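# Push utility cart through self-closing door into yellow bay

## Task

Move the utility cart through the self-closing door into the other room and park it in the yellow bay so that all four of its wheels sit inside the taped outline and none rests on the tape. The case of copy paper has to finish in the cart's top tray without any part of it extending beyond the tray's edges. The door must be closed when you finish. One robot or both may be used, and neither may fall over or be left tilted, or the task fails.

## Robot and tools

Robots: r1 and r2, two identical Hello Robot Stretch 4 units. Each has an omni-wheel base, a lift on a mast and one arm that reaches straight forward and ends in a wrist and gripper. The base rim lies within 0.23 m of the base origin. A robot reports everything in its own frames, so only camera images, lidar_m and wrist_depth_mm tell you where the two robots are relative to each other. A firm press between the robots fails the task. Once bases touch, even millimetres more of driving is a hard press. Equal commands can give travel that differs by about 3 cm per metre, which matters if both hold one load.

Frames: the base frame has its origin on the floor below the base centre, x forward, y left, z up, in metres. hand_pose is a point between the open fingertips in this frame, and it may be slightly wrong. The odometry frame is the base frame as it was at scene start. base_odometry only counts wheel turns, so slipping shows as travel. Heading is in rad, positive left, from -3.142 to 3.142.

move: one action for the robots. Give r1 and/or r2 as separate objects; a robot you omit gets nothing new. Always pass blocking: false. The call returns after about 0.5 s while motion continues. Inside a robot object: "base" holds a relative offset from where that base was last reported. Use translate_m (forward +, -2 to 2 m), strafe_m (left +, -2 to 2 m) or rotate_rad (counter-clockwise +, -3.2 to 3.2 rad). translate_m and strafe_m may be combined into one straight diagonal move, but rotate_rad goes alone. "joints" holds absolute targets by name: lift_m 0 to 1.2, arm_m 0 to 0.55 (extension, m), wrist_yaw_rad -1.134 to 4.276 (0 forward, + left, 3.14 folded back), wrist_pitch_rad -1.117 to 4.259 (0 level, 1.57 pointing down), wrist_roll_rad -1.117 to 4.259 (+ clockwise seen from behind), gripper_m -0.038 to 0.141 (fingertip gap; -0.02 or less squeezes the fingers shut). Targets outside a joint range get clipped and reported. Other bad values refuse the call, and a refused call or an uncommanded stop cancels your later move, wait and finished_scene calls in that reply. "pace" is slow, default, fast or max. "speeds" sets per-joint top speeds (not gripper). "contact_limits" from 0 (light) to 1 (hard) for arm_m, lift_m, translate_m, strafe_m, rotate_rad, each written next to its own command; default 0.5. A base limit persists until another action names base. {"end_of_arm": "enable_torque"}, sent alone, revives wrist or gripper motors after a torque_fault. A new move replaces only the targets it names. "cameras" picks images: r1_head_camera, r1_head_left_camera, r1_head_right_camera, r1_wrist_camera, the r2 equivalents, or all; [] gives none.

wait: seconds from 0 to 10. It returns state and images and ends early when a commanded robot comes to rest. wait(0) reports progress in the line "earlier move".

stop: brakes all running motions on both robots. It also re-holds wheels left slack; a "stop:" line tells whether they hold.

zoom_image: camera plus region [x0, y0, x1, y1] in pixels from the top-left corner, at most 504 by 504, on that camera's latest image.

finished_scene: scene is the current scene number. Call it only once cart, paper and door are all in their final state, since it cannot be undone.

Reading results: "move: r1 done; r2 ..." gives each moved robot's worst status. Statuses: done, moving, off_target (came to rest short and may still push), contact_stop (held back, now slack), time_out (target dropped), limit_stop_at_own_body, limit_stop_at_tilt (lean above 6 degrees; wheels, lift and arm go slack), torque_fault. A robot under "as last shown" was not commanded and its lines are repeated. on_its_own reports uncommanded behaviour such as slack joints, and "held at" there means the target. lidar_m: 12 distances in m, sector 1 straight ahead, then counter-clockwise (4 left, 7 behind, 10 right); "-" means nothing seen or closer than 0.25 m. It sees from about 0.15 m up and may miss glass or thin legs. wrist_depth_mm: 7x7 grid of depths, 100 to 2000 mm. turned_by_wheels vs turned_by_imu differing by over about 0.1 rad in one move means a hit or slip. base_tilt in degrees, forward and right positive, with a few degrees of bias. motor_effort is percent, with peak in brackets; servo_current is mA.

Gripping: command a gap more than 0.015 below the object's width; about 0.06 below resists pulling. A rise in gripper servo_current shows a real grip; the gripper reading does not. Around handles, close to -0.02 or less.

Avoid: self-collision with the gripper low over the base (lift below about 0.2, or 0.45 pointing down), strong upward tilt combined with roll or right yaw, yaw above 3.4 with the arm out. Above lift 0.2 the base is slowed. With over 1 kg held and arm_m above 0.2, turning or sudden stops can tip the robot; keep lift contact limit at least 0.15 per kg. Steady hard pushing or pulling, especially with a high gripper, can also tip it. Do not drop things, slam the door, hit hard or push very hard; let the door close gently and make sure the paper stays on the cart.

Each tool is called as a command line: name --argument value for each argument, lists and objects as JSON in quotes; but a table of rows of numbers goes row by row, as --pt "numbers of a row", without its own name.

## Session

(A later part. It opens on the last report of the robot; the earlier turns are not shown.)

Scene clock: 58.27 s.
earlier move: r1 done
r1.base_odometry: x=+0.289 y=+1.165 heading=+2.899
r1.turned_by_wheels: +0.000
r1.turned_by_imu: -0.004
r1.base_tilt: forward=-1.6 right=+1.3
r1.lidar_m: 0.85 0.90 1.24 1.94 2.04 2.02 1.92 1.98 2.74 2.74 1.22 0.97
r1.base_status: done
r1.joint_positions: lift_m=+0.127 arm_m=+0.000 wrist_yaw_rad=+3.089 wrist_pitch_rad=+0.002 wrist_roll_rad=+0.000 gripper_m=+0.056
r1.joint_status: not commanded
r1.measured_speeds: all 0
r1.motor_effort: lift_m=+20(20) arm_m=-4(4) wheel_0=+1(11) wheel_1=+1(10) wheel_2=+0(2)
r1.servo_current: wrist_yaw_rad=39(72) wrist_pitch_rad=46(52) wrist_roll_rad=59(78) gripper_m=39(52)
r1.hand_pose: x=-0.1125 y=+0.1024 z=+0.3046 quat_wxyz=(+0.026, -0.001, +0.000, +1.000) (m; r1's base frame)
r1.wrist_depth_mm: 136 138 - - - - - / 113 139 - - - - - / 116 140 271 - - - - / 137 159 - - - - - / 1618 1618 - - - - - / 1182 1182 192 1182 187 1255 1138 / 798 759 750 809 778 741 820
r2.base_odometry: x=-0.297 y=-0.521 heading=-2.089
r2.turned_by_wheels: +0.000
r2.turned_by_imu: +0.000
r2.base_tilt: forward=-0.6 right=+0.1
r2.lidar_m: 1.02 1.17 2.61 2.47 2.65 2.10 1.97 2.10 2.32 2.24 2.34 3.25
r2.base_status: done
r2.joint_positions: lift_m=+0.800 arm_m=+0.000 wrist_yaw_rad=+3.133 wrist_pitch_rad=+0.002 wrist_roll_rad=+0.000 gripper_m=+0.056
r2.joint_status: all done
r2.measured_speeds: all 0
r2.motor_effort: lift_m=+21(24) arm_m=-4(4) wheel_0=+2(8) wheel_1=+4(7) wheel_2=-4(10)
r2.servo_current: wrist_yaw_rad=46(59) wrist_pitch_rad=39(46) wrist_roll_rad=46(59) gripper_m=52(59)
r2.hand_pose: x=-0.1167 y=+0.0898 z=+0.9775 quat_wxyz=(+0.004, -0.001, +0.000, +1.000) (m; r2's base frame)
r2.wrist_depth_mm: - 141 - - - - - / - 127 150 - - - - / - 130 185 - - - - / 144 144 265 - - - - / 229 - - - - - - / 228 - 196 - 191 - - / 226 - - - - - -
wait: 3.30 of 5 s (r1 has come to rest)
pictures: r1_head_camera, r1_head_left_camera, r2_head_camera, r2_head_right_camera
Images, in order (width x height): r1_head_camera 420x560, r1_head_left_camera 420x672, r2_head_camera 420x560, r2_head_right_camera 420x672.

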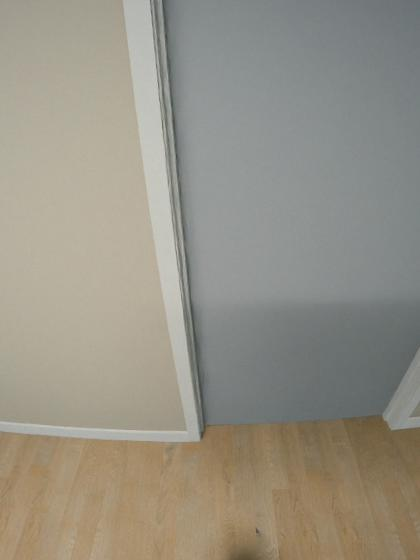

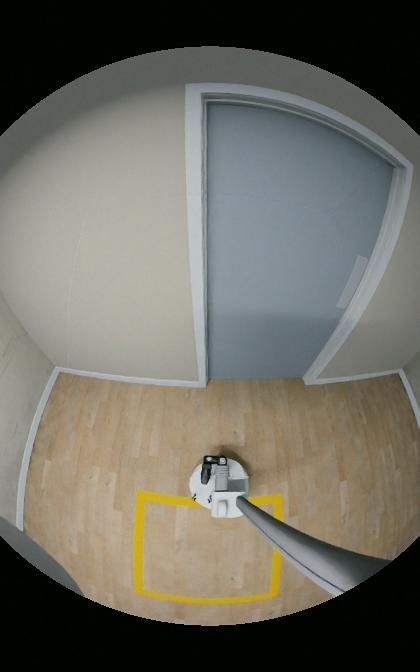

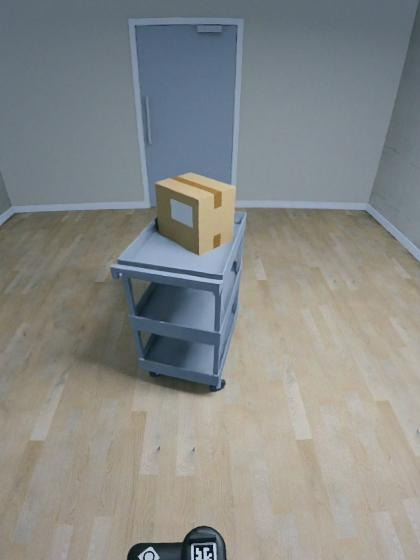

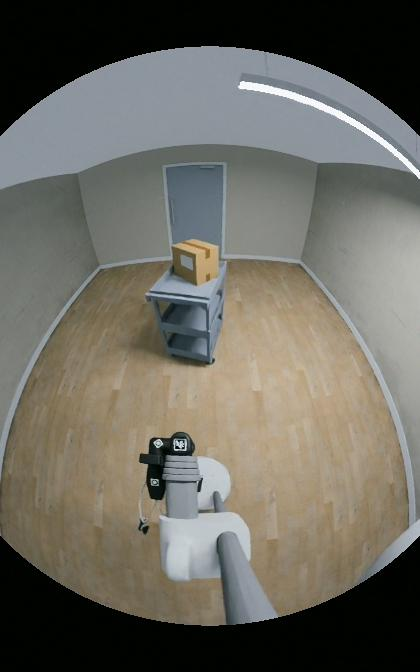

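move --blocking false --r1 '{"base":{"strafe_m":-0.5}}' --r2 '{"joints":{"lift_m":1.15,"wrist_yaw_rad":0.0}}' --cameras '[]'

wait --seconds 4 --cameras '[]'

wait --seconds 4 --cameras '["r1_head_camera","r1_head_left_camera"]'

move --blocking false --r1 '{"base":{"rotate_rad":-1.57}}' --r2 '{"joints":{"wrist_pitch_rad":1.0}}' --cameras '[]'

wait --seconds 3 --cameras '[]'

wait --seconds 1 --cameras '["r1_head_camera","r1_head_left_camera","r1_head_right_camera","r2_head_camera","r2_wrist_camera"]'

Scene clock: 116.87 s.
move: r1 moving; r2 moving
r1.base_odometry: x=+0.297 y=+1.200 heading=+2.899
r1.turned_by_wheels: +0.000
r1.turned_by_imu: +0.000
r1.base_tilt: forward=-1.6 right=+1.2
r1.lidar_m: 0.87 0.90 1.21 2.01 2.04 1.99 1.91 2.01 2.72 2.70 1.24 1.00
r1.base_status: strafe_m moving
r1.joint_positions: lift_m=+0.127 arm_m=+0.000 wrist_yaw_rad=+3.089 wrist_pitch_rad=+0.002 wrist_roll_rad=+0.000 gripper_m=+0.056
r1.joint_status: not commanded
r1.measured_speeds: translate_m=-0.001 strafe_m=-0.141 rotate_rad=+0.005 lift_m=+0.000 arm_m=+0.000 wrist_yaw_rad=+0.000 wrist_pitch_rad=+0.000 wrist_roll_rad=+0.000
r1.motor_effort: lift_m=+20(20) arm_m=-4(4) wheel_0=+8(12) wheel_1=-9(10) wheel_2=-1(1)
r1.servo_current: wrist_yaw_rad=39(59) wrist_pitch_rad=39(39) wrist_roll_rad=39(72) gripper_m=39(46)
r1.hand_pose: x=-0.1125 y=+0.1024 z=+0.3046 quat_wxyz=(+0.026, -0.001, +0.000, +1.000) (m; r1's base frame)
r1.wrist_depth_mm: 136 138 - - - - - / 113 139 - - - - - / 117 139 273 - - - - / 137 162 - - - - - / 1576 1661 - - - - - / 1160 1205 191 1205 187 1281 1118 / 831 759 759 809 788 732 820
r2.base_odometry: x=-0.297 y=-0.521 heading=-2.089
r2.turned_by_wheels: +0.000
r2.turned_by_imu: +0.000
r2.base_tilt: forward=-0.7 right=+0.1
r2.lidar_m: 1.00 1.19 2.59 2.47 2.63 2.10 2.00 2.12 2.31 2.23 2.34 3.24
r2.base_status: not commanded
r2.joint_positions: lift_m=+0.838 arm_m=+0.000 wrist_yaw_rad=+2.570 wrist_pitch_rad=+0.002 wrist_roll_rad=+0.000 gripper_m=+0.056
r2.joint_status: lift_m moving; wrist_yaw_rad moving
r2.measured_speeds: translate_m=+0.000 strafe_m=+0.000 rotate_rad=+0.000 lift_m=+0.146 arm_m=+0.000 wrist_yaw_rad=-1.740 wrist_pitch_rad=+0.000 wrist_roll_rad=+0.000
r2.motor_effort: lift_m=+22(27) arm_m=-4(4) wheel_0=+1(2) wheel_1=+4(4) wheel_2=-4(4)
r2.servo_current: wrist_yaw_rad=78(137) wrist_pitch_rad=39(46) wrist_roll_rad=52(59) gripper_m=52(52)
r2.hand_pose: x=-0.0242 y=+0.2296 z=+1.0154 quat_wxyz=(+0.282, -0.001, +0.000, +0.959) (m; r2's base frame)
r2.wrist_depth_mm: - - - - - - - / - - - - - - - / - - - - - - - / - - - - - - - / - - - - - - - / - - 196 - 190 - - / - 123 - - - - -
pictures: none
No camera images: "cameras" was empty.

Scene clock: 118.93 s.
earlier move: r1 moving; r2 done
r1.base_odometry: x=+0.408 y=+1.648 heading=+2.899
r1.turned_by_wheels: +0.000
r1.turned_by_imu: -0.003
r1.base_tilt: forward=-1.5 right=+1.2
r1.lidar_m: 0.93 0.99 1.25 2.46 2.54 2.00 1.91 2.01 2.36 2.24 1.26 0.96
r1.base_status: strafe_m moving
r1.joint_positions: lift_m=+0.127 arm_m=+0.000 wrist_yaw_rad=+3.089 wrist_pitch_rad=+0.002 wrist_roll_rad=+0.000 gripper_m=+0.056
r1.joint_status: not commanded
r1.measured_speeds: translate_m=+0.000 strafe_m=-0.044 rotate_rad=+0.002 lift_m=+0.000 arm_m=+0.000 wrist_yaw_rad=+0.000 wrist_pitch_rad=+0.000 wrist_roll_rad=+0.000
r1.motor_effort: lift_m=+20(20) arm_m=-4(4) wheel_0=+0(12) wheel_1=+1(10) wheel_2=-1(2)
r1.servo_current: wrist_yaw_rad=52(72) wrist_pitch_rad=52(52) wrist_roll_rad=59(72) gripper_m=39(46)
r1.hand_pose: x=-0.1125 y=+0.1024 z=+0.3046 quat_wxyz=(+0.026, -0.001, +0.000, +1.000) (m; r1's base frame)
r1.wrist_depth_mm: 136 139 - - - - - / 113 139 - - - - - / 116 140 270 - - - - / 137 159 - - - - - / 1661 1708 - - - - - / 1160 1182 193 1205 187 1160 1138 / 842 750 707 809 798 778 820
r2.base_odometry: x=-0.297 y=-0.521 heading=-2.089
r2.turned_by_wheels: +0.000
r2.turned_by_imu: +0.000
r2.base_tilt: forward=-0.7 right=+0.1
r2.lidar_m: 1.00 1.19 2.61 2.43 2.63 2.08 2.01 2.11 2.32 2.24 2.35 3.25
r2.base_status: not commanded
r2.joint_positions: lift_m=+1.150 arm_m=+0.000 wrist_yaw_rad=+0.003 wrist_pitch_rad=+0.002 wrist_roll_rad=+0.000 gripper_m=+0.056
r2.joint_status: all done
r2.measured_speeds: all 0
r2.motor_effort: lift_m=+21(27) arm_m=-4(4) wheel_0=+1(2) wheel_1=+4(4) wheel_2=-4(4)
r2.servo_current: wrist_yaw_rad=46(143) wrist_pitch_rad=39(52) wrist_roll_rad=46(59) gripper_m=46(52)
r2.hand_pose: x=+0.4596 y=-0.0866 z=+1.3275 quat_wxyz=(+1.000, +0.000, +0.001, +0.001) (m; r2's base frame)
r2.wrist_depth_mm: - - - - - - - / - - - - - - - / - - - - - - - / - - - - - - - / - - - - - - - / - - 195 1118 189 - - / - - 1255 - - - -
wait: 2.07 of 4 s (r2 has come to rest)
pictures: none
No camera images: "cameras" was empty.

Scene clock: 119.37 s.
earlier move: r1 done
r1.base_odometry: x=+0.409 y=+1.650 heading=+2.899
r1.turned_by_wheels: +0.000
r1.turned_by_imu: +0.000
r1.base_tilt: forward=-1.6 right=+1.3
r1.lidar_m: 0.94 1.00 1.21 2.45 2.56 2.00 1.90 1.99 2.36 2.25 1.28 0.96
r1.base_status: done
r1.joint_positions: lift_m=+0.127 arm_m=+0.000 wrist_yaw_rad=+3.089 wrist_pitch_rad=+0.002 wrist_roll_rad=+0.000 gripper_m=+0.056
r1.joint_status: not commanded
r1.measured_speeds: all 0
r1.motor_effort: lift_m=+20(20) arm_m=-4(4) wheel_0=+2(12) wheel_1=+1(10) wheel_2=+0(2)
r1.servo_current: wrist_yaw_rad=59(72) wrist_pitch_rad=39(52) wrist_roll_rad=59(72) gripper_m=39(46)
r1.hand_pose: x=-0.1125 y=+0.1024 z=+0.3046 quat_wxyz=(+0.026, -0.001, +0.000, +1.000) (m; r1's base frame)
r1.wrist_depth_mm: 136 138 - - - - - / 113 139 - - - - - / 116 139 270 - - - - / 137 160 - - - - - / 1661 1708 - - - - - / 1182 1182 193 1182 188 1138 1118 / 854 759 715 798 788 778 820
r2.base_odometry: x=-0.297 y=-0.521 heading=-2.089
r2.turned_by_wheels: +0.000
r2.turned_by_imu: +0.000
r2.base_tilt: forward=-0.7 right=+0.1
r2.lidar_m: 1.00 1.15 2.61 2.48 2.64 2.09 2.01 2.10 2.33 2.23 2.33 3.27
r2.base_status: not commanded
r2.joint_positions: lift_m=+1.150 arm_m=+0.000 wrist_yaw_rad=+0.003 wrist_pitch_rad=+0.002 wrist_roll_rad=+0.000 gripper_m=+0.056
r2.joint_status: all done
r2.measured_speeds: all 0
r2.motor_effort: lift_m=+21(27) arm_m=-4(4) wheel_0=+2(2) wheel_1=+3(4) wheel_2=-4(4)
r2.servo_current: wrist_yaw_rad=52(143) wrist_pitch_rad=33(52) wrist_roll_rad=39(65) gripper_m=52(52)
r2.hand_pose: x=+0.4596 y=-0.0866 z=+1.3275 quat_wxyz=(+1.000, +0.000, +0.001, +0.001) (m; r2's base frame)
r2.wrist_depth_mm: - - - - - - - / - - - - - - - / - - - - - - - / - - - - - - - / - - - - - - - / - - 195 1138 189 - - / - - 1255 - - - -
wait: 0.43 of 4 s (r1 has come to rest)
pictures: r1_head_camera, r1_head_left_camera
Images, in order (width x height): r1_head_camera 420x560, r1_head_left_camera 420x672.

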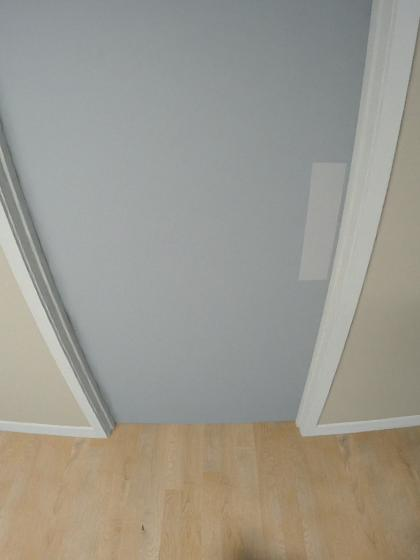

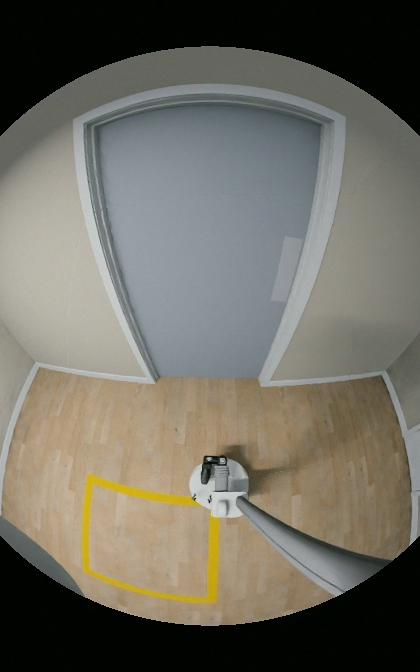

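Scene clock: 119.87 s.
move: r1 moving; r2 moving
r1.base_odometry: x=+0.409 y=+1.650 heading=+2.647
r1.turned_by_wheels: -0.252
r1.turned_by_imu: -0.253
r1.base_tilt: forward=-1.6 right=+1.3
r1.lidar_m: 0.94 0.95 1.04 1.75 2.46 2.22 1.91 1.88 2.23 2.22 1.79 1.03
r1.base_status: rotate_rad moving
r1.joint_positions: lift_m=+0.127 arm_m=+0.000 wrist_yaw_rad=+3.089 wrist_pitch_rad=+0.002 wrist_roll_rad=+0.000 gripper_m=+0.056
r1.joint_status: not commanded
r1.measured_speeds: translate_m=+0.001 strafe_m=+0.000 rotate_rad=-0.973 lift_m=+0.000 arm_m=+0.000 wrist_yaw_rad=+0.000 wrist_pitch_rad=+0.000 wrist_roll_rad=+0.000
r1.motor_effort: lift_m=+20(20) arm_m=-4(4) wheel_0=+7(9) wheel_1=+7(8) wheel_2=+7(7)
r1.servo_current: wrist_yaw_rad=52(59) wrist_pitch_rad=39(39) wrist_roll_rad=33(59) gripper_m=39(46)
r1.hand_pose: x=-0.1125 y=+0.1024 z=+0.3046 quat_wxyz=(+0.026, -0.001, +0.000, +1.000) (m; r1's base frame)
r1.wrist_depth_mm: 136 138 - - - - - / 112 139 - - - - - / 116 139 270 - - - - / 137 160 - - - - - / 1661 - - - - - - / 1205 1205 193 1205 187 1160 1229 / 831 750 768 809 778 768 820
r2.base_odometry: x=-0.297 y=-0.521 heading=-2.089
r2.turned_by_wheels: +0.000
r2.turned_by_imu: +0.000
r2.base_tilt: forward=-0.7 right=+0.1
r2.lidar_m: 1.01 1.19 2.58 2.48 2.64 2.09 2.01 2.13 2.32 2.23 2.34 3.29
r2.base_status: not commanded
r2.joint_positions: lift_m=+1.150 arm_m=+0.000 wrist_yaw_rad=+0.003 wrist_pitch_rad=+0.582 wrist_roll_rad=+0.000 gripper_m=+0.056
r2.joint_status: wrist_pitch_rad moving
r2.measured_speeds: translate_m=+0.000 strafe_m=+0.000 rotate_rad=+0.000 lift_m=+0.000 arm_m=+0.000 wrist_yaw_rad=+0.000 wrist_pitch_rad=+1.818 wrist_roll_rad=+0.000
r2.motor_effort: lift_m=+21(21) arm_m=-4(4) wheel_0=+2(2) wheel_1=+3(4) wheel_2=-4(4)
r2.servo_current: wrist_yaw_rad=46(59) wrist_pitch_rad=78(111) wrist_roll_rad=46(52) gripper_m=52(52)
r2.hand_pose: x=+0.4121 y=-0.0867 z=+1.1694 quat_wxyz=(+0.958, +0.000, +0.287, +0.001) (m; r2's base frame)
r2.wrist_depth_mm: - - - - - - - / - - - 1138 - - - / - - - 1205 - - - / - - - - - - - / - - 1921 1098 - 1983 1921 / 1661 1708 195 1138 191 1661 1618 / 1499 1464 1537 - - 1464 1430
pictures: none
No camera images: "cameras" was empty.

Scene clock: 120.57 s.
earlier move: r1 moving; r2 done
r1.base_odometry: x=+0.409 y=+1.650 heading=+1.653
r1.turned_by_wheels: -0.994
r1.turned_by_imu: -0.999
r1.base_tilt: forward=-1.6 right=+1.3
r1.lidar_m: 1.61 0.99 0.92 0.93 1.08 1.98 2.47 2.21 1.93 1.92 2.30 2.21
r1.base_status: rotate_rad moving
r1.joint_positions: lift_m=+0.127 arm_m=+0.000 wrist_yaw_rad=+3.089 wrist_pitch_rad=+0.002 wrist_roll_rad=+0.000 gripper_m=+0.056
r1.joint_status: not commanded
r1.measured_speeds: translate_m=+0.000 strafe_m=+0.000 rotate_rad=-1.168 lift_m=+0.000 arm_m=+0.000 wrist_yaw_rad=+0.000 wrist_pitch_rad=+0.000 wrist_roll_rad=+0.000
r1.motor_effort: lift_m=+20(20) arm_m=-4(4) wheel_0=+5(11) wheel_1=+3(8) wheel_2=+1(8)
r1.servo_current: wrist_yaw_rad=39(65) wrist_pitch_rad=39(52) wrist_roll_rad=39(65) gripper_m=33(46)
r1.hand_pose: x=-0.1125 y=+0.1024 z=+0.3046 quat_wxyz=(+0.026, -0.001, +0.000, +1.000) (m; r1's base frame)
r1.wrist_depth_mm: 136 138 - - - - - / 113 139 - - - - - / 118 140 272 - - - - / 137 162 - - - - - / 1983 - - - - - 1808 / 1182 1205 192 1308 187 1182 1138 / 831 750 759 143 778 778 820
r2.base_odometry: x=-0.297 y=-0.521 heading=-2.089
r2.turned_by_wheels: +0.000
r2.turned_by_imu: +0.000
r2.base_tilt: forward=-0.7 right=+0.0
r2.lidar_m: 1.01 1.17 2.60 2.47 2.63 2.10 2.00 2.10 2.31 2.23 2.33 3.26
r2.base_status: not commanded
r2.joint_positions: lift_m=+1.150 arm_m=+0.000 wrist_yaw_rad=+0.003 wrist_pitch_rad=+0.998 wrist_roll_rad=+0.000 gripper_m=+0.056
r2.joint_status: all done
r2.measured_speeds: all 0
r2.motor_effort: lift_m=+21(21) arm_m=-4(4) wheel_0=+2(2) wheel_1=+3(4) wheel_2=-4(4)
r2.servo_current: wrist_yaw_rad=39(59) wrist_pitch_rad=39(111) wrist_roll_rad=46(59) gripper_m=39(59)
r2.hand_pose: x=+0.3275 y=-0.0870 z=+1.0856 quat_wxyz=(+0.878, -0.001, +0.478, +0.001) (m; r2's base frame)
r2.wrist_depth_mm: - - - 960 - - - / 1921 1863 1808 1138 1808 1808 1808 / 1708 1661 1618 1499 1618 1618 1618 / 1576 1537 1499 1499 1499 1464 1464 / 1430 1397 1397 1366 1397 1336 1336 / 1308 1336 196 1281 190 1281 1255 / 1229 1205 1205 - - 1138 1182
wait: 0.70 of 3 s (r2 has come to rest)
pictures: none
No camera images: "cameras" was empty.

Scene clock: 121.43 s.
earlier move: r1 done
r1.base_odometry: x=+0.409 y=+1.650 heading=+1.329
r1.turned_by_wheels: -0.323
r1.turned_by_imu: -0.326
r1.base_tilt: forward=-1.6 right=+1.3
r1.lidar_m: 2.22 1.29 0.96 0.93 0.99 1.24 2.47 2.59 2.01 1.91 2.00 2.31
r1.base_status: done
r1.joint_positions: lift_m=+0.127 arm_m=+0.000 wrist_yaw_rad=+3.089 wrist_pitch_rad=+0.002 wrist_roll_rad=+0.000 gripper_m=+0.056
r1.joint_status: not commanded
r1.measured_speeds: all 0
r1.motor_effort: lift_m=+20(20) arm_m=-4(4) wheel_0=+1(11) wheel_1=+2(8) wheel_2=+0(8)
r1.servo_current: wrist_yaw_rad=39(65) wrist_pitch_rad=46(52) wrist_roll_rad=52(72) gripper_m=39(46)
r1.hand_pose: x=-0.1125 y=+0.1024 z=+0.3046 quat_wxyz=(+0.026, -0.001, +0.000, +1.000) (m; r1's base frame)
r1.wrist_depth_mm: 136 138 - - - - - / 113 139 - - - - - / 118 140 273 - - - - / 137 162 - - - - - / 1921 - - - - - - / 1205 1336 193 1205 187 1160 960 / 842 741 741 798 788 788 820
r2.base_odometry: x=-0.297 y=-0.521 heading=-2.089
r2.turned_by_wheels: +0.000
r2.turned_by_imu: +0.000
r2.base_tilt: forward=-0.7 right=+0.1
r2.lidar_m: 1.00 1.19 2.58 2.48 2.64 2.10 2.01 2.11 2.32 2.23 2.36 3.23
r2.base_status: not commanded
r2.joint_positions: lift_m=+1.150 arm_m=+0.000 wrist_yaw_rad=+0.003 wrist_pitch_rad=+0.998 wrist_roll_rad=+0.000 gripper_m=+0.056
r2.joint_status: all done
r2.measured_speeds: all 0
r2.motor_effort: lift_m=+21(21) arm_m=-4(4) wheel_0=+2(2) wheel_1=+4(4) wheel_2=-4(4)
r2.servo_current: wrist_yaw_rad=39(59) wrist_pitch_rad=39(111) wrist_roll_rad=52(59) gripper_m=52(59)
r2.hand_pose: x=+0.3275 y=-0.0870 z=+1.0856 quat_wxyz=(+0.878, -0.001, +0.478, +0.001) (m; r2's base frame)
r2.wrist_depth_mm: - - - 946 - - - / 1863 1863 1808 1160 1756 1808 1808 / 1756 1661 1661 1618 1618 1576 1618 / 1537 1537 1537 1499 1464 1464 1464 / 1430 1397 1397 1366 1397 1366 1308 / 1308 1281 196 1255 190 1281 1229 / 1229 1182 1229 - - 1182 1160
wait: 0.87 of 1 s (r1 has come to rest)
pictures: r1_head_camera, r1_head_left_camera, r1_head_right_camera, r2_head_camera, r2_wrist_camera
Images, in order (width x height): r1_head_camera 420x560, r1_head_left_camera 420x672, r1_head_right_camera 420x672, r2_head_camera 420x560, r2_wrist_camera 616x392.

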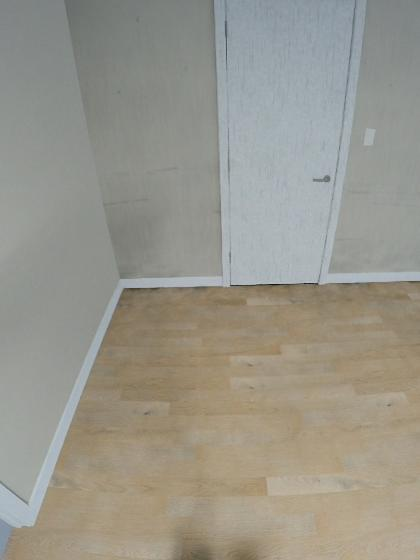

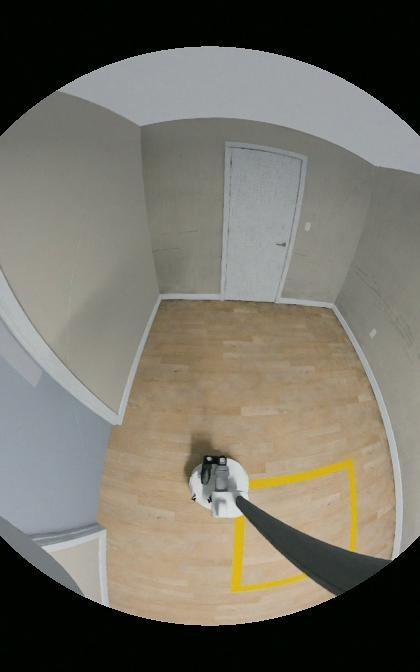

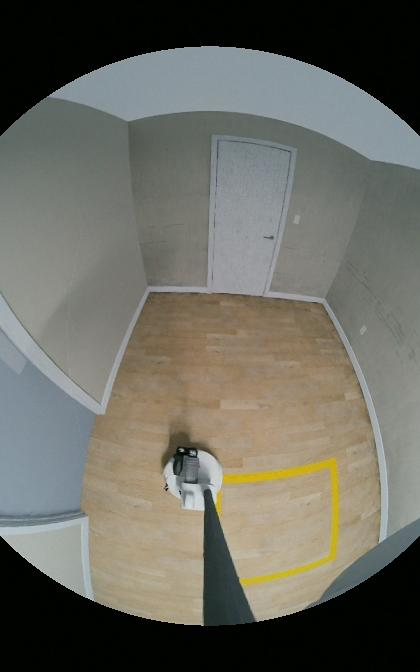

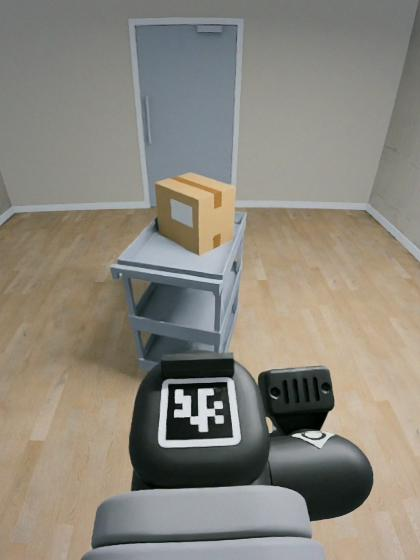

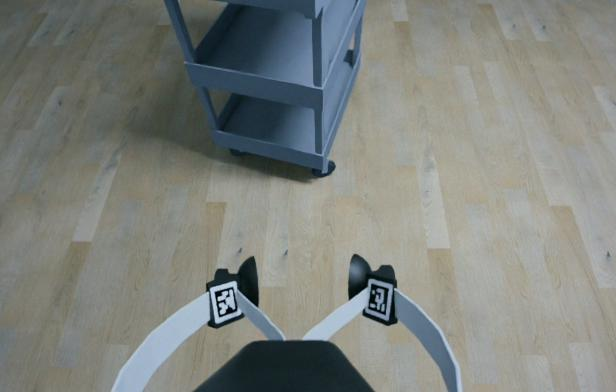

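move --blocking false --r1 '{"base":{"strafe_m":0.95,"translate_m":0.05},"pace":"slow"}' --cameras '[]'

wait --seconds 10 --cameras '["r1_head_left_camera","r2_head_right_camera"]'

Scene clock: 128.37 s.
move: r1 moving
r1.base_odometry: x=+0.395 y=+1.654 heading=+1.329
r1.turned_by_wheels: +0.000
r1.turned_by_imu: +0.000
r1.base_tilt: forward=-1.6 right=+1.3
r1.lidar_m: 2.23 1.24 0.94 0.93 0.99 1.22 2.47 2.61 2.05 1.92 2.01 2.33
r1.base_status: translate_m moving; strafe_m moving
r1.joint_positions: lift_m=+0.127 arm_m=+0.000 wrist_yaw_rad=+3.089 wrist_pitch_rad=+0.002 wrist_roll_rad=+0.000 gripper_m=+0.056
r1.joint_status: not commanded
r1.measured_speeds: translate_m=+0.003 strafe_m=+0.054 rotate_rad=+0.000 lift_m=+0.000 arm_m=+0.000 wrist_yaw_rad=+0.000 wrist_pitch_rad=+0.000 wrist_roll_rad=+0.000
r1.motor_effort: lift_m=+20(20) arm_m=-4(4) wheel_0=-5(8) wheel_1=+6(8) wheel_2=-3(3)
r1.servo_current: wrist_yaw_rad=52(52) wrist_pitch_rad=46(52) wrist_roll_rad=39(59) gripper_m=39(46)
r1.hand_pose: x=-0.1125 y=+0.1024 z=+0.3046 quat_wxyz=(+0.026, -0.001, +0.000, +1.000) (m; r1's base frame)
r1.wrist_depth_mm: 137 138 - - - - - / 113 139 - - - - - / 118 139 271 - - - - / 137 162 - - - - - / 1983 - - - - - - / 1182 1281 193 1182 187 1182 960 / 831 741 759 809 798 788 820
r2: as last shown
r2.base_tilt: forward=-0.6 right=+0.1
r2.lidar_m: 1.02 1.17 2.61 2.48 2.62 2.10 2.01 2.08 2.31 2.22 2.36 3.24
r2.motor_effort: lift_m=+21(21) arm_m=-4(4) wheel_0=+2(2) wheel_1=+3(4) wheel_2=-4(4)
r2.servo_current: wrist_yaw_rad=39(59) wrist_pitch_rad=39(46) wrist_roll_rad=52(52) gripper_m=52(59)
r2.wrist_depth_mm: - - - 960 - - - / 1921 1921 1756 1160 1808 1808 1808 / 1708 1708 1661 1576 1618 1618 1618 / 1576 1537 1537 1499 1499 1464 1430 / 1397 1397 1366 1366 1397 1336 1336 / 1308 1308 195 1281 190 1281 1255 / 1205 1182 1205 - - 1160 1160
pictures: none
No camera images: "cameras" was empty.

Scene clock: 138.37 s.
earlier move: r1 moving
r1.base_odometry: x=-0.501 y=+1.926 heading=+1.330
r1.turned_by_wheels: +0.000
r1.turned_by_imu: +0.007
r1.base_tilt: forward=-1.6 right=+1.3
r1.lidar_m: 0.31 0.42 0.25 0.25 0.26 0.25 0.41 2.61 3.01 2.87 2.96 2.30
r1.base_status: translate_m moving; strafe_m moving
r1.joint_positions: lift_m=+0.127 arm_m=+0.000 wrist_yaw_rad=+3.089 wrist_pitch_rad=+0.002 wrist_roll_rad=+0.000 gripper_m=+0.056
r1.joint_status: not commanded
r1.measured_speeds: all 0
r1.motor_effort: lift_m=+20(20) arm_m=-4(4) wheel_0=-10(20) wheel_1=+16(22) wheel_2=+0(5)
r1.servo_current: wrist_yaw_rad=39(72) wrist_pitch_rad=39(52) wrist_roll_rad=46(78) gripper_m=52(52)
r1.hand_pose: x=-0.1125 y=+0.1024 z=+0.3046 quat_wxyz=(+0.026, -0.001, +0.000, +1.000) (m; r1's base frame)
r1.wrist_depth_mm: 136 138 768 421 260 195 - / 111 139 759 427 262 189 - / 115 139 251 424 263 189 157 / 137 152 661 424 264 190 157 / 1921 - 768 433 266 190 157 / 1205 1205 193 433 191 190 163 / 854 741 707 143 252 176 -
r2.base_odometry: x=-0.297 y=-0.521 heading=-2.089
r2.turned_by_wheels: +0.000
r2.turned_by_imu: +0.001
r2.base_tilt: forward=-0.7 right=+0.0
r2.lidar_m: 1.00 1.17 2.62 2.48 2.60 2.09 2.00 2.10 2.34 2.23 2.37 3.21
r2.base_status: not commanded
r2.joint_positions: lift_m=+1.150 arm_m=+0.000 wrist_yaw_rad=+0.003 wrist_pitch_rad=+0.998 wrist_roll_rad=+0.000 gripper_m=+0.056
r2.joint_status: not commanded
r2.measured_speeds: all 0
r2.motor_effort: lift_m=+21(21) arm_m=-4(4) wheel_0=+2(3) wheel_1=+3(4) wheel_2=-4(5)
r2.servo_current: wrist_yaw_rad=52(72) wrist_pitch_rad=46(52) wrist_roll_rad=39(65) gripper_m=52(59)
r2.hand_pose: x=+0.3275 y=-0.0870 z=+1.0856 quat_wxyz=(+0.878, -0.001, +0.478, +0.001) (m; r2's base frame)
r2.wrist_depth_mm: - - - 960 - - - / 1863 1921 1756 1138 1756 1808 1808 / 1708 1661 1618 1576 1661 1576 1618 / 1537 1576 1499 1537 1499 1499 1464 / 1430 1430 1397 1397 1397 1336 1336 / 1281 1308 197 1281 190 1255 1229 / 1229 1182 1205 - - 1182 1160
wait: 10.00 s; no rest
pictures: r1_head_left_camera, r2_head_right_camera
Images, in order (width x height): r1_head_left_camera 420x672, r2_head_right_camera 420x672.

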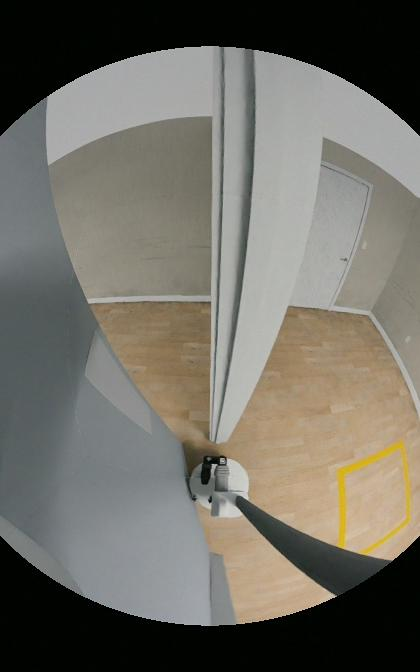

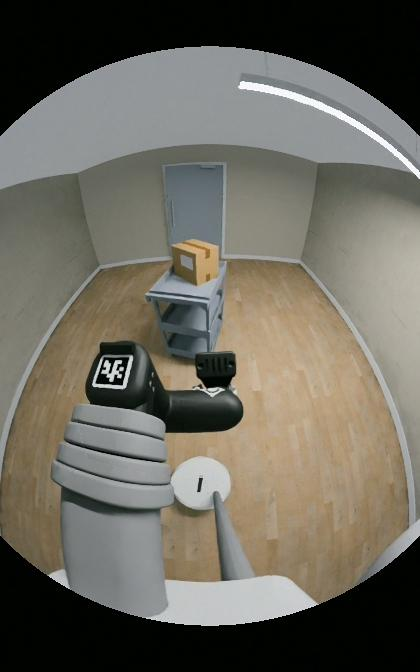

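move --blocking false --r1 '{"base":{"strafe_m":0.3,"translate_m":-0.04},"pace":"slow"}' --cameras '[]'

wait --seconds 5 --cameras '["r1_head_left_camera","r2_head_right_camera"]'

Scene clock: 144.17 s.
earlier move: r1 done
move: r1 moving
r1.base_odometry: x=-0.514 y=+1.927 heading=+1.331
r1.turned_by_wheels: +0.001
r1.turned_by_imu: +0.001
r1.base_tilt: forward=-1.6 right=+1.2
r1.lidar_m: 0.31 0.42 0.25 0.25 - 0.25 0.39 2.68 3.00 2.87 3.00 2.33
r1.base_status: translate_m moving; strafe_m moving
r1.joint_positions: lift_m=+0.127 arm_m=+0.000 wrist_yaw_rad=+3.089 wrist_pitch_rad=+0.002 wrist_roll_rad=+0.000 gripper_m=+0.056
r1.joint_status: not commanded
r1.measured_speeds: translate_m=-0.006 strafe_m=+0.053 rotate_rad=-0.002 lift_m=+0.000 arm_m=+0.000 wrist_yaw_rad=+0.000 wrist_pitch_rad=+0.000 wrist_roll_rad=+0.000
r1.motor_effort: lift_m=+20(20) arm_m=-4(4) wheel_0=-17(19) wheel_1=+22(23) wheel_2=+6(6)
r1.servo_current: wrist_yaw_rad=52(65) wrist_pitch_rad=39(46) wrist_roll_rad=39(65) gripper_m=46(52)
r1.hand_pose: x=-0.1125 y=+0.1024 z=+0.3046 quat_wxyz=(+0.026, -0.001, +0.000, +1.000) (m; r1's base frame)
r1.wrist_depth_mm: 136 138 759 410 259 195 - / 111 139 707 413 260 189 - / 115 139 251 413 260 190 158 / 136 152 715 418 263 190 158 / 1921 - 778 418 264 191 158 / 1182 1205 194 421 191 190 163 / 842 750 750 143 250 176 -
r2: as last shown
r2.turned_by_imu: +0.000
r2.base_tilt: forward=-0.7 right=+0.1
r2.lidar_m: 1.01 1.20 2.62 2.47 2.64 2.10 1.99 2.10 2.32 2.24 2.36 3.27
r2.motor_effort: lift_m=+21(21) arm_m=-4(4) wheel_0=+2(2) wheel_1=+4(4) wheel_2=-4(4)
r2.servo_current: wrist_yaw_rad=46(52) wrist_pitch_rad=39(46) wrist_roll_rad=59(59) gripper_m=46(52)
r2.wrist_depth_mm: - - - 946 - - - / 1863 1808 1808 1138 1808 1756 1808 / 1708 1708 1661 1576 1661 1661 1618 / 1537 1537 1499 1499 1499 1464 1464 / 1430 1397 1366 1397 1336 1366 1336 / 1308 1281 195 1281 190 1281 1255 / 1229 1182 1205 - - 1182 1160
pictures: none
No camera images: "cameras" was empty.

Scene clock: 147.90 s.
earlier move: r1 done
r1.base_odometry: x=-0.801 y=+1.958 heading=+1.330
r1.turned_by_wheels: -0.001
r1.turned_by_imu: +0.001
r1.base_tilt: forward=-1.6 right=+1.3
r1.lidar_m: 0.87 2.33 0.37 0.25 - 0.25 0.25 0.45 3.28 3.17 3.20 0.43
r1.base_status: done
r1.joint_positions: lift_m=+0.127 arm_m=+0.000 wrist_yaw_rad=+3.089 wrist_pitch_rad=+0.002 wrist_roll_rad=+0.000 gripper_m=+0.056
r1.joint_status: not commanded
r1.measured_speeds: all 0
r1.motor_effort: lift_m=+20(20) arm_m=-4(4) wheel_0=-15(19) wheel_1=+11(23) wheel_2=+7(11)
r1.servo_current: wrist_yaw_rad=39(65) wrist_pitch_rad=46(52) wrist_roll_rad=46(65) gripper_m=33(52)
r1.hand_pose: x=-0.1125 y=+0.1024 z=+0.3046 quat_wxyz=(+0.026, -0.001, +0.000, +1.000) (m; r1's base frame)
r1.wrist_depth_mm: 136 138 382 300 245 207 186 / 111 139 366 300 246 212 187 / 115 139 343 300 247 209 187 / 136 153 357 303 249 209 188 / 691 512 387 303 249 211 189 / 723 517 195 304 191 211 190 / 732 163 379 143 244 197 189
r2.base_odometry: x=-0.297 y=-0.521 heading=-2.089
r2.turned_by_wheels: +0.000
r2.turned_by_imu: +0.001
r2.base_tilt: forward=-0.7 right=+0.1
r2.lidar_m: 0.99 1.16 2.61 2.48 2.64 2.09 2.02 2.10 2.32 2.23 2.37 3.27
r2.base_status: not commanded
r2.joint_positions: lift_m=+1.150 arm_m=+0.000 wrist_yaw_rad=+0.003 wrist_pitch_rad=+0.998 wrist_roll_rad=+0.000 gripper_m=+0.056
r2.joint_status: not commanded
r2.measured_speeds: all 0
r2.motor_effort: lift_m=+21(21) arm_m=-4(4) wheel_0=+2(2) wheel_1=+3(4) wheel_2=-4(4)
r2.servo_current: wrist_yaw_rad=46(59) wrist_pitch_rad=39(46) wrist_roll_rad=46(65) gripper_m=46(52)
r2.hand_pose: x=+0.3275 y=-0.0870 z=+1.0856 quat_wxyz=(+0.878, -0.001, +0.478, +0.001) (m; r2's base frame)
r2.wrist_depth_mm: - - - 960 - - - / 1921 1921 1756 1138 1863 1808 1708 / 1708 1708 1618 1576 1661 1618 1576 / 1537 1537 1537 1499 1464 1464 1464 / 1397 1430 1397 1397 1397 1336 1366 / 1336 1308 196 1281 190 1281 1255 / 1229 1182 1205 - - 1160 1160
wait: 3.73 of 5 s (r1 has come to rest)
pictures: r1_head_left_camera, r2_head_right_camera
Images, in order (width x height): r1_head_left_camera 420x672, r2_head_right_camera 420x672.

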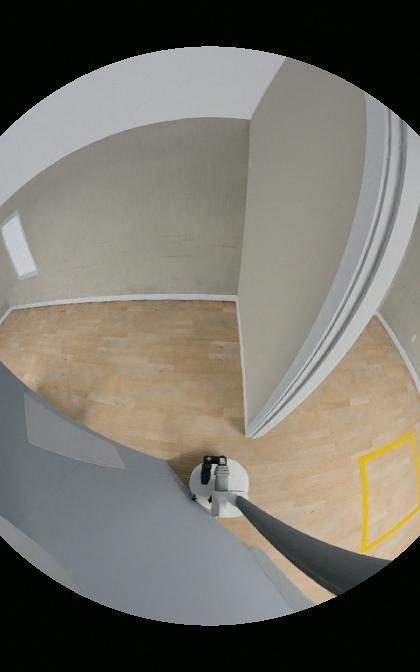

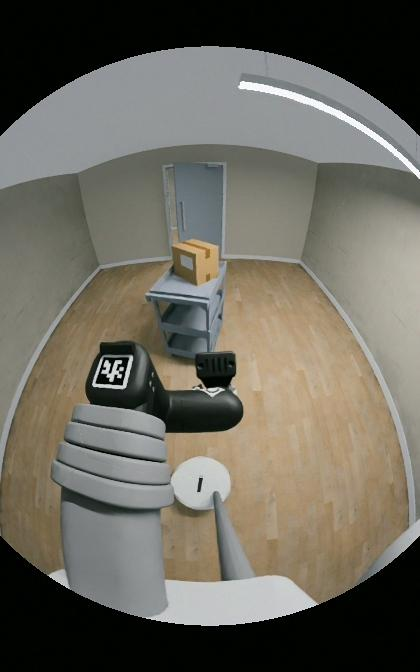

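move --blocking false --r1 '{"base":{"strafe_m":0.45,"translate_m":-0.03},"pace":"slow"}' --cameras '[]'

wait --seconds 6 --cameras '["r1_head_left_camera","r2_head_right_camera"]'

Scene clock: 162.17 s.
move: r1 moving
r1.base_odometry: x=-0.815 y=+1.961 heading=+1.330
r1.turned_by_wheels: +0.000
r1.turned_by_imu: +0.000
r1.base_tilt: forward=-1.6 right=+1.2
r1.lidar_m: 0.93 2.30 0.37 0.25 0.25 0.25 0.25 0.47 3.30 3.18 3.19 0.43
r1.base_status: translate_m moving; strafe_m moving
r1.joint_positions: lift_m=+0.127 arm_m=+0.000 wrist_yaw_rad=+3.089 wrist_pitch_rad=+0.002 wrist_roll_rad=+0.000 gripper_m=+0.056
r1.joint_status: not commanded
r1.measured_speeds: translate_m=-0.003 strafe_m=+0.053 rotate_rad=+0.000 lift_m=+0.000 arm_m=+0.000 wrist_yaw_rad=+0.000 wrist_pitch_rad=+0.000 wrist_roll_rad=+0.000
r1.motor_effort: lift_m=+20(20) arm_m=-4(4) wheel_0=-20(20) wheel_1=+13(16) wheel_2=+9(9)
r1.servo_current: wrist_yaw_rad=52(72) wrist_pitch_rad=39(46) wrist_roll_rad=33(59) gripper_m=46(46)
r1.hand_pose: x=-0.1125 y=+0.1024 z=+0.3046 quat_wxyz=(+0.026, -0.001, +0.000, +1.000) (m; r1's base frame)
r1.wrist_depth_mm: 136 138 375 298 246 209 188 / 111 139 364 297 246 213 189 / 115 139 338 300 249 211 189 / 136 153 353 301 249 211 190 / 707 496 379 300 249 211 190 / 715 504 195 301 191 212 190 / 723 164 370 143 243 198 191
r2: as last shown
r2.turned_by_imu: +0.000
r2.lidar_m: 1.02 1.20 2.60 2.47 2.62 2.10 2.02 2.11 2.34 2.25 2.35 3.26
r2.motor_effort: lift_m=+21(21) arm_m=-4(4) wheel_0=+1(2) wheel_1=+3(4) wheel_2=-4(4)
r2.servo_current: wrist_yaw_rad=52(52) wrist_pitch_rad=39(46) wrist_roll_rad=59(59) gripper_m=46(52)
r2.wrist_depth_mm: - - - 960 - - - / 1863 1863 1756 1138 1808 1756 1756 / 1708 1661 1661 1576 1618 1576 1576 / 1537 1537 1537 1537 1499 1464 1430 / 1397 1397 1366 1397 1397 1366 1366 / 1308 1308 196 1255 190 1255 1255 / 1229 1205 1229 - - 1160 1138
pictures: none
No camera images: "cameras" was empty.

Scene clock: 167.37 s.
earlier move: r1 done
r1.base_odometry: x=-1.245 y=+2.037 heading=+1.330
r1.turned_by_wheels: +0.000
r1.turned_by_imu: +0.196
r1.base_tilt: forward=-1.6 right=+1.3
r1.lidar_m: 2.32 2.61 1.75 0.26 0.25 - 0.25 0.32 3.55 3.54 0.75 1.08
r1.base_status: done
r1.joint_positions: lift_m=+0.127 arm_m=+0.000 wrist_yaw_rad=+3.089 wrist_pitch_rad=+0.002 wrist_roll_rad=+0.000 gripper_m=+0.056
r1.joint_status: not commanded
r1.measured_speeds: all 0
r1.motor_effort: lift_m=+20(20) arm_m=-4(4) wheel_0=-7(21) wheel_1=+3(16) wheel_2=+5(11)
r1.servo_current: wrist_yaw_rad=39(72) wrist_pitch_rad=39(52) wrist_roll_rad=52(72) gripper_m=46(46)
r1.hand_pose: x=-0.1125 y=+0.1024 z=+0.3046 quat_wxyz=(+0.026, -0.001, +0.000, +1.000) (m; r1's base frame)
r1.wrist_depth_mm: 136 139 327 285 253 225 209 / 113 139 322 286 252 226 211 / 117 140 309 287 254 227 211 / 137 163 325 287 254 227 212 / 469 389 332 289 255 229 211 / 480 397 195 290 190 229 212 / 496 394 327 143 252 222 213
r2.base_odometry: x=-0.297 y=-0.521 heading=-2.089
r2.turned_by_wheels: +0.000
r2.turned_by_imu: +0.001
r2.base_tilt: forward=-0.6 right=+0.1
r2.lidar_m: 1.00 1.19 2.61 2.47 2.63 2.10 2.00 2.12 2.33 2.22 2.35 3.24
r2.base_status: not commanded
r2.joint_positions: lift_m=+1.150 arm_m=+0.000 wrist_yaw_rad=+0.003 wrist_pitch_rad=+0.998 wrist_roll_rad=+0.000 gripper_m=+0.056
r2.joint_status: not commanded
r2.measured_speeds: all 0
r2.motor_effort: lift_m=+21(21) arm_m=-4(4) wheel_0=+1(3) wheel_1=+3(4) wheel_2=-4(4)
r2.servo_current: wrist_yaw_rad=39(65) wrist_pitch_rad=39(46) wrist_roll_rad=52(65) gripper_m=46(59)
r2.hand_pose: x=+0.3275 y=-0.0870 z=+1.0856 quat_wxyz=(+0.878, -0.001, +0.478, +0.001) (m; r2's base frame)
r2.wrist_depth_mm: - - - 960 - - - / 1863 1863 1808 1138 1808 1808 1808 / 1661 1661 1576 1576 1618 1618 1661 / 1537 1499 1499 1499 1499 1464 1464 / 1397 1397 1366 1366 1366 1366 1366 / 1308 1308 196 1281 190 1229 1255 / 1229 1205 1205 - - 1160 1160
wait: 5.20 of 6 s (r1 has come to rest)
pictures: r1_head_left_camera, r2_head_right_camera
Images, in order (width x height): r1_head_left_camera 420x672, r2_head_right_camera 420x672.

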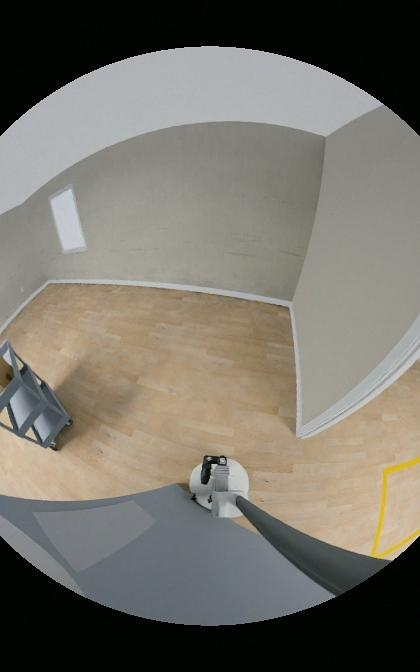

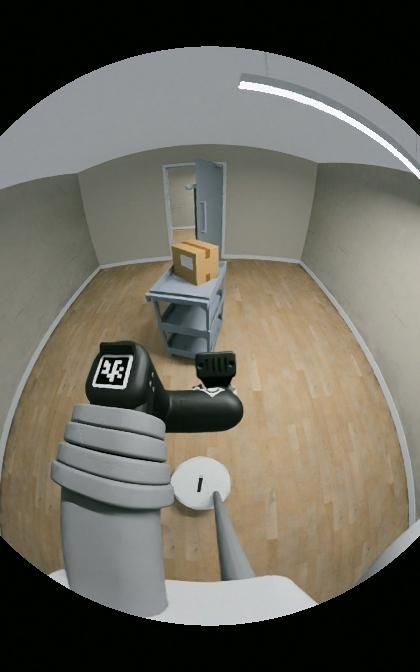

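move --blocking false --r1 '{"base":{"rotate_rad":-0.2},"pace":"slow"}' --cameras '[]'

wait --seconds 2 --cameras '[]'

move --blocking false --r1 '{"base":{"strafe_m":0.25,"translate_m":-0.25},"pace":"slow"}' --cameras '[]'

wait --seconds 6 --cameras '["r1_head_left_camera","r2_head_camera"]'

Scene clock: 178.00 s.
move: r1 moving
r1.base_odometry: x=-1.245 y=+2.037 heading=+1.207
r1.turned_by_wheels: -0.123
r1.turned_by_imu: -0.123
r1.base_tilt: forward=-1.5 right=+1.3
r1.lidar_m: 2.33 2.48 3.63 0.30 0.25 - 0.25 0.27 0.74 3.55 0.73 0.93
r1.base_status: rotate_rad moving
r1.joint_positions: lift_m=+0.127 arm_m=+0.000 wrist_yaw_rad=+3.089 wrist_pitch_rad=+0.002 wrist_roll_rad=+0.000 gripper_m=+0.056
r1.joint_status: not commanded
r1.measured_speeds: translate_m=-0.003 strafe_m=+0.001 rotate_rad=-0.421 lift_m=+0.000 arm_m=+0.000 wrist_yaw_rad=+0.000 wrist_pitch_rad=+0.000 wrist_roll_rad=+0.000
r1.motor_effort: lift_m=+20(20) arm_m=-4(4) wheel_0=+0(4) wheel_1=+5(10) wheel_2=+10(11)
r1.servo_current: wrist_yaw_rad=65(78) wrist_pitch_rad=39(52) wrist_roll_rad=65(72) gripper_m=33(46)
r1.hand_pose: x=-0.1125 y=+0.1024 z=+0.3046 quat_wxyz=(+0.026, -0.001, +0.000, +1.000) (m; r1's base frame)
r1.wrist_depth_mm: 136 139 320 287 260 239 223 / 113 139 315 289 262 238 224 / 117 140 306 289 263 238 224 / 137 163 315 290 262 240 225 / 413 366 325 290 263 241 227 / 421 366 195 291 191 241 224 / 424 366 322 143 262 235 226
r2: as last shown
r2.turned_by_imu: +0.000
r2.base_tilt: forward=-0.7 right=+0.1
r2.lidar_m: 1.03 1.19 2.59 2.46 2.64 2.06 2.01 2.10 2.34 2.22 2.36 3.28
r2.motor_effort: lift_m=+21(21) arm_m=-4(4) wheel_0=+2(2) wheel_1=+3(4) wheel_2=-4(4)
r2.servo_current: wrist_yaw_rad=59(59) wrist_pitch_rad=39(52) wrist_roll_rad=52(52) gripper_m=46(52)
r2.wrist_depth_mm: - - - 946 - - - / 1921 1863 1756 1138 1808 1808 1808 / 1708 1661 1618 1618 1661 1618 1618 / 1537 1576 1537 1464 1499 1464 1430 / 1430 1397 1397 1397 1366 1366 1366 / 1281 1255 197 1281 190 1281 1229 / 1205 1205 1205 - - 1182 1182
pictures: none
No camera images: "cameras" was empty.

Scene clock: 178.67 s.
earlier move: r1 done
r1.base_odometry: x=-1.245 y=+2.037 heading=+1.131
r1.turned_by_wheels: -0.077
r1.turned_by_imu: -0.077
r1.base_tilt: forward=-1.5 right=+1.3
r1.lidar_m: 2.31 2.41 3.33 1.40 0.25 - 0.25 0.25 0.58 3.55 0.75 0.83
r1.base_status: done
r1.joint_positions: lift_m=+0.127 arm_m=+0.000 wrist_yaw_rad=+3.089 wrist_pitch_rad=+0.002 wrist_roll_rad=+0.000 gripper_m=+0.056
r1.joint_status: not commanded
r1.measured_speeds: all 0
r1.motor_effort: lift_m=+20(20) arm_m=-4(4) wheel_0=-2(4) wheel_1=+4(10) wheel_2=+7(11)
r1.servo_current: wrist_yaw_rad=39(78) wrist_pitch_rad=46(52) wrist_roll_rad=46(72) gripper_m=39(46)
r1.hand_pose: x=-0.1125 y=+0.1024 z=+0.3046 quat_wxyz=(+0.026, -0.001, +0.000, +1.000) (m; r1's base frame)
r1.wrist_depth_mm: 136 139 314 289 267 250 237 / 113 139 309 289 271 252 239 / 118 140 303 290 271 251 238 / 137 163 310 290 270 252 237 / 379 345 314 291 268 253 240 / 377 345 196 291 191 254 241 / 384 349 319 143 268 248 238
r2.base_odometry: x=-0.297 y=-0.521 heading=-2.089
r2.turned_by_wheels: +0.000
r2.turned_by_imu: +0.000
r2.base_tilt: forward=-0.7 right=+0.0
r2.lidar_m: 1.03 1.17 2.60 2.46 2.64 2.10 2.01 2.11 2.34 2.24 2.35 3.28
r2.base_status: not commanded
r2.joint_positions: lift_m=+1.150 arm_m=+0.000 wrist_yaw_rad=+0.003 wrist_pitch_rad=+0.998 wrist_roll_rad=+0.000 gripper_m=+0.056
r2.joint_status: not commanded
r2.measured_speeds: all 0
r2.motor_effort: lift_m=+21(21) arm_m=-4(4) wheel_0=+2(2) wheel_1=+4(4) wheel_2=-4(4)
r2.servo_current: wrist_yaw_rad=46(59) wrist_pitch_rad=39(52) wrist_roll_rad=52(59) gripper_m=46(52)
r2.hand_pose: x=+0.3275 y=-0.0870 z=+1.0856 quat_wxyz=(+0.878, -0.001, +0.478, +0.001) (m; r2's base frame)
r2.wrist_depth_mm: - - - 960 - - - / 1863 1863 1808 1160 1756 1863 1808 / 1756 1661 1618 1576 1618 1576 1576 / 1537 1537 1499 1499 1499 1464 1430 / 1430 1397 1397 1397 1366 1366 1336 / 1281 1308 196 1255 190 1281 1255 / 1229 1205 1182 - - 1160 1138
wait: 0.67 of 2 s (r1 has come to rest)
pictures: none
No camera images: "cameras" was empty.

Scene clock: 179.17 s.
move: r1 moving
r1.base_odometry: x=-1.257 y=+2.032 heading=+1.131
r1.turned_by_wheels: +0.000
r1.turned_by_imu: +0.002
r1.base_tilt: forward=-1.5 right=+1.4
r1.lidar_m: 2.32 2.44 3.34 1.39 0.25 - 0.25 0.25 0.58 3.53 0.77 0.87
r1.base_status: translate_m moving; strafe_m moving
r1.joint_positions: lift_m=+0.127 arm_m=+0.000 wrist_yaw_rad=+3.089 wrist_pitch_rad=+0.002 wrist_roll_rad=+0.000 gripper_m=+0.056
r1.joint_status: not commanded
r1.measured_speeds: translate_m=-0.035 strafe_m=+0.035 rotate_rad=+0.000 lift_m=+0.000 arm_m=+0.000 wrist_yaw_rad=+0.000 wrist_pitch_rad=+0.000 wrist_roll_rad=+0.000
r1.motor_effort: lift_m=+20(20) arm_m=-4(4) wheel_0=-11(13) wheel_1=+4(7) wheel_2=+11(12)
r1.servo_current: wrist_yaw_rad=46(65) wrist_pitch_rad=39(52) wrist_roll_rad=52(59) gripper_m=46(46)
r1.hand_pose: x=-0.1125 y=+0.1024 z=+0.3046 quat_wxyz=(+0.026, -0.001, +0.000, +1.000) (m; r1's base frame)
r1.wrist_depth_mm: 136 139 312 290 268 252 238 / 113 139 309 291 270 253 239 / 117 140 303 290 270 253 241 / 137 163 310 291 271 254 238 / 375 343 315 291 268 254 240 / 379 347 196 293 190 254 242 / 382 347 317 143 268 249 240
r2: as last shown
r2.lidar_m: 0.99 1.18 2.58 2.46 2.63 2.10 1.99 2.08 2.30 2.23 2.35 3.29
r2.motor_effort: lift_m=+21(21) arm_m=-4(4) wheel_0=+2(2) wheel_1=+3(4) wheel_2=-4(4)
r2.servo_current: wrist_yaw_rad=39(59) wrist_pitch_rad=39(46) wrist_roll_rad=52(59) gripper_m=46(52)
r2.wrist_depth_mm: - - - 960 - - - / 1983 1863 1808 1160 1808 1808 1808 / 1708 1661 1618 1576 1576 1618 1618 / 1499 1537 1499 1499 1464 1464 1499 / 1397 1397 1397 1397 1366 1366 1336 / 1308 1281 196 1255 190 1255 1229 / 1205 1182 1205 - - 1160 1160
pictures: none
No camera images: "cameras" was empty.

Scene clock: 183.43 s.
earlier move: r1 done
r1.base_odometry: x=-1.577 y=+1.917 heading=+1.131
r1.turned_by_wheels: +0.000
r1.turned_by_imu: +0.001
r1.base_tilt: forward=-1.6 right=+1.3
r1.lidar_m: 2.55 2.69 3.69 1.18 3.03 0.25 2.21 0.25 0.33 3.79 1.09 1.18
r1.base_status: done
r1.joint_positions: lift_m=+0.127 arm_m=+0.000 wrist_yaw_rad=+3.089 wrist_pitch_rad=+0.002 wrist_roll_rad=+0.000 gripper_m=+0.056
r1.joint_status: not commanded
r1.measured_speeds: all 0
r1.motor_effort: lift_m=+20(20) arm_m=-4(4) wheel_0=-6(13) wheel_1=+3(8) wheel_2=+5(14)
r1.servo_current: wrist_yaw_rad=26(65) wrist_pitch_rad=39(52) wrist_roll_rad=52(65) gripper_m=46(52)
r1.hand_pose: x=-0.1125 y=+0.1024 z=+0.3046 quat_wxyz=(+0.026, -0.001, +0.000, +1.000) (m; r1's base frame)
r1.wrist_depth_mm: 136 138 322 324 - - - / 113 139 320 324 - - - / 118 140 322 324 - - - / 137 163 324 324 - - - / 315 322 324 325 - - - / 317 320 195 325 187 1182 1138 / 319 319 322 143 750 768 820
r2.base_odometry: x=-0.297 y=-0.521 heading=-2.089
r2.turned_by_wheels: +0.000
r2.turned_by_imu: +0.001
r2.base_tilt: forward=-0.7 right=+0.1
r2.lidar_m: 1.01 1.16 2.62 2.48 2.61 2.07 1.99 2.09 2.33 2.23 2.34 3.29
r2.base_status: not commanded
r2.joint_positions: lift_m=+1.150 arm_m=+0.000 wrist_yaw_rad=+0.003 wrist_pitch_rad=+0.998 wrist_roll_rad=+0.000 gripper_m=+0.056
r2.joint_status: not commanded
r2.measured_speeds: all 0
r2.motor_effort: lift_m=+21(21) arm_m=-4(4) wheel_0=+2(2) wheel_1=+4(4) wheel_2=-4(4)
r2.servo_current: wrist_yaw_rad=39(65) wrist_pitch_rad=46(46) wrist_roll_rad=52(65) gripper_m=46(52)
r2.hand_pose: x=+0.3275 y=-0.0870 z=+1.0856 quat_wxyz=(+0.878, -0.001, +0.478, +0.001) (m; r2's base frame)
r2.wrist_depth_mm: - - - 976 - - - / 1921 1863 1756 1138 1863 1863 1808 / 1661 1708 1661 1618 1661 1618 1576 / 1537 1499 1499 1499 1499 1499 1464 / 1430 1430 1366 1366 1366 1308 1336 / 1281 1281 196 1281 190 1255 1255 / 1229 1182 1205 - - 1160 1160
wait: 4.27 of 6 s (r1 has come to rest)
pictures: r1_head_left_camera, r2_head_camera
Images, in order (width x height): r1_head_left_camera 420x672, r2_head_camera 420x560.

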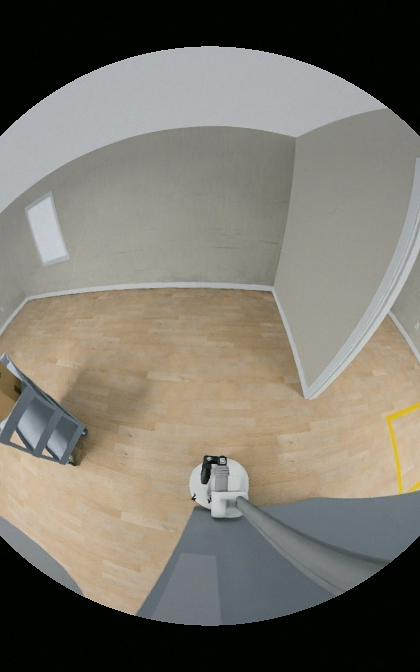

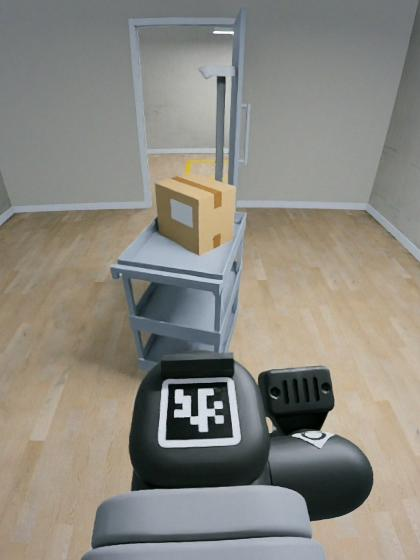

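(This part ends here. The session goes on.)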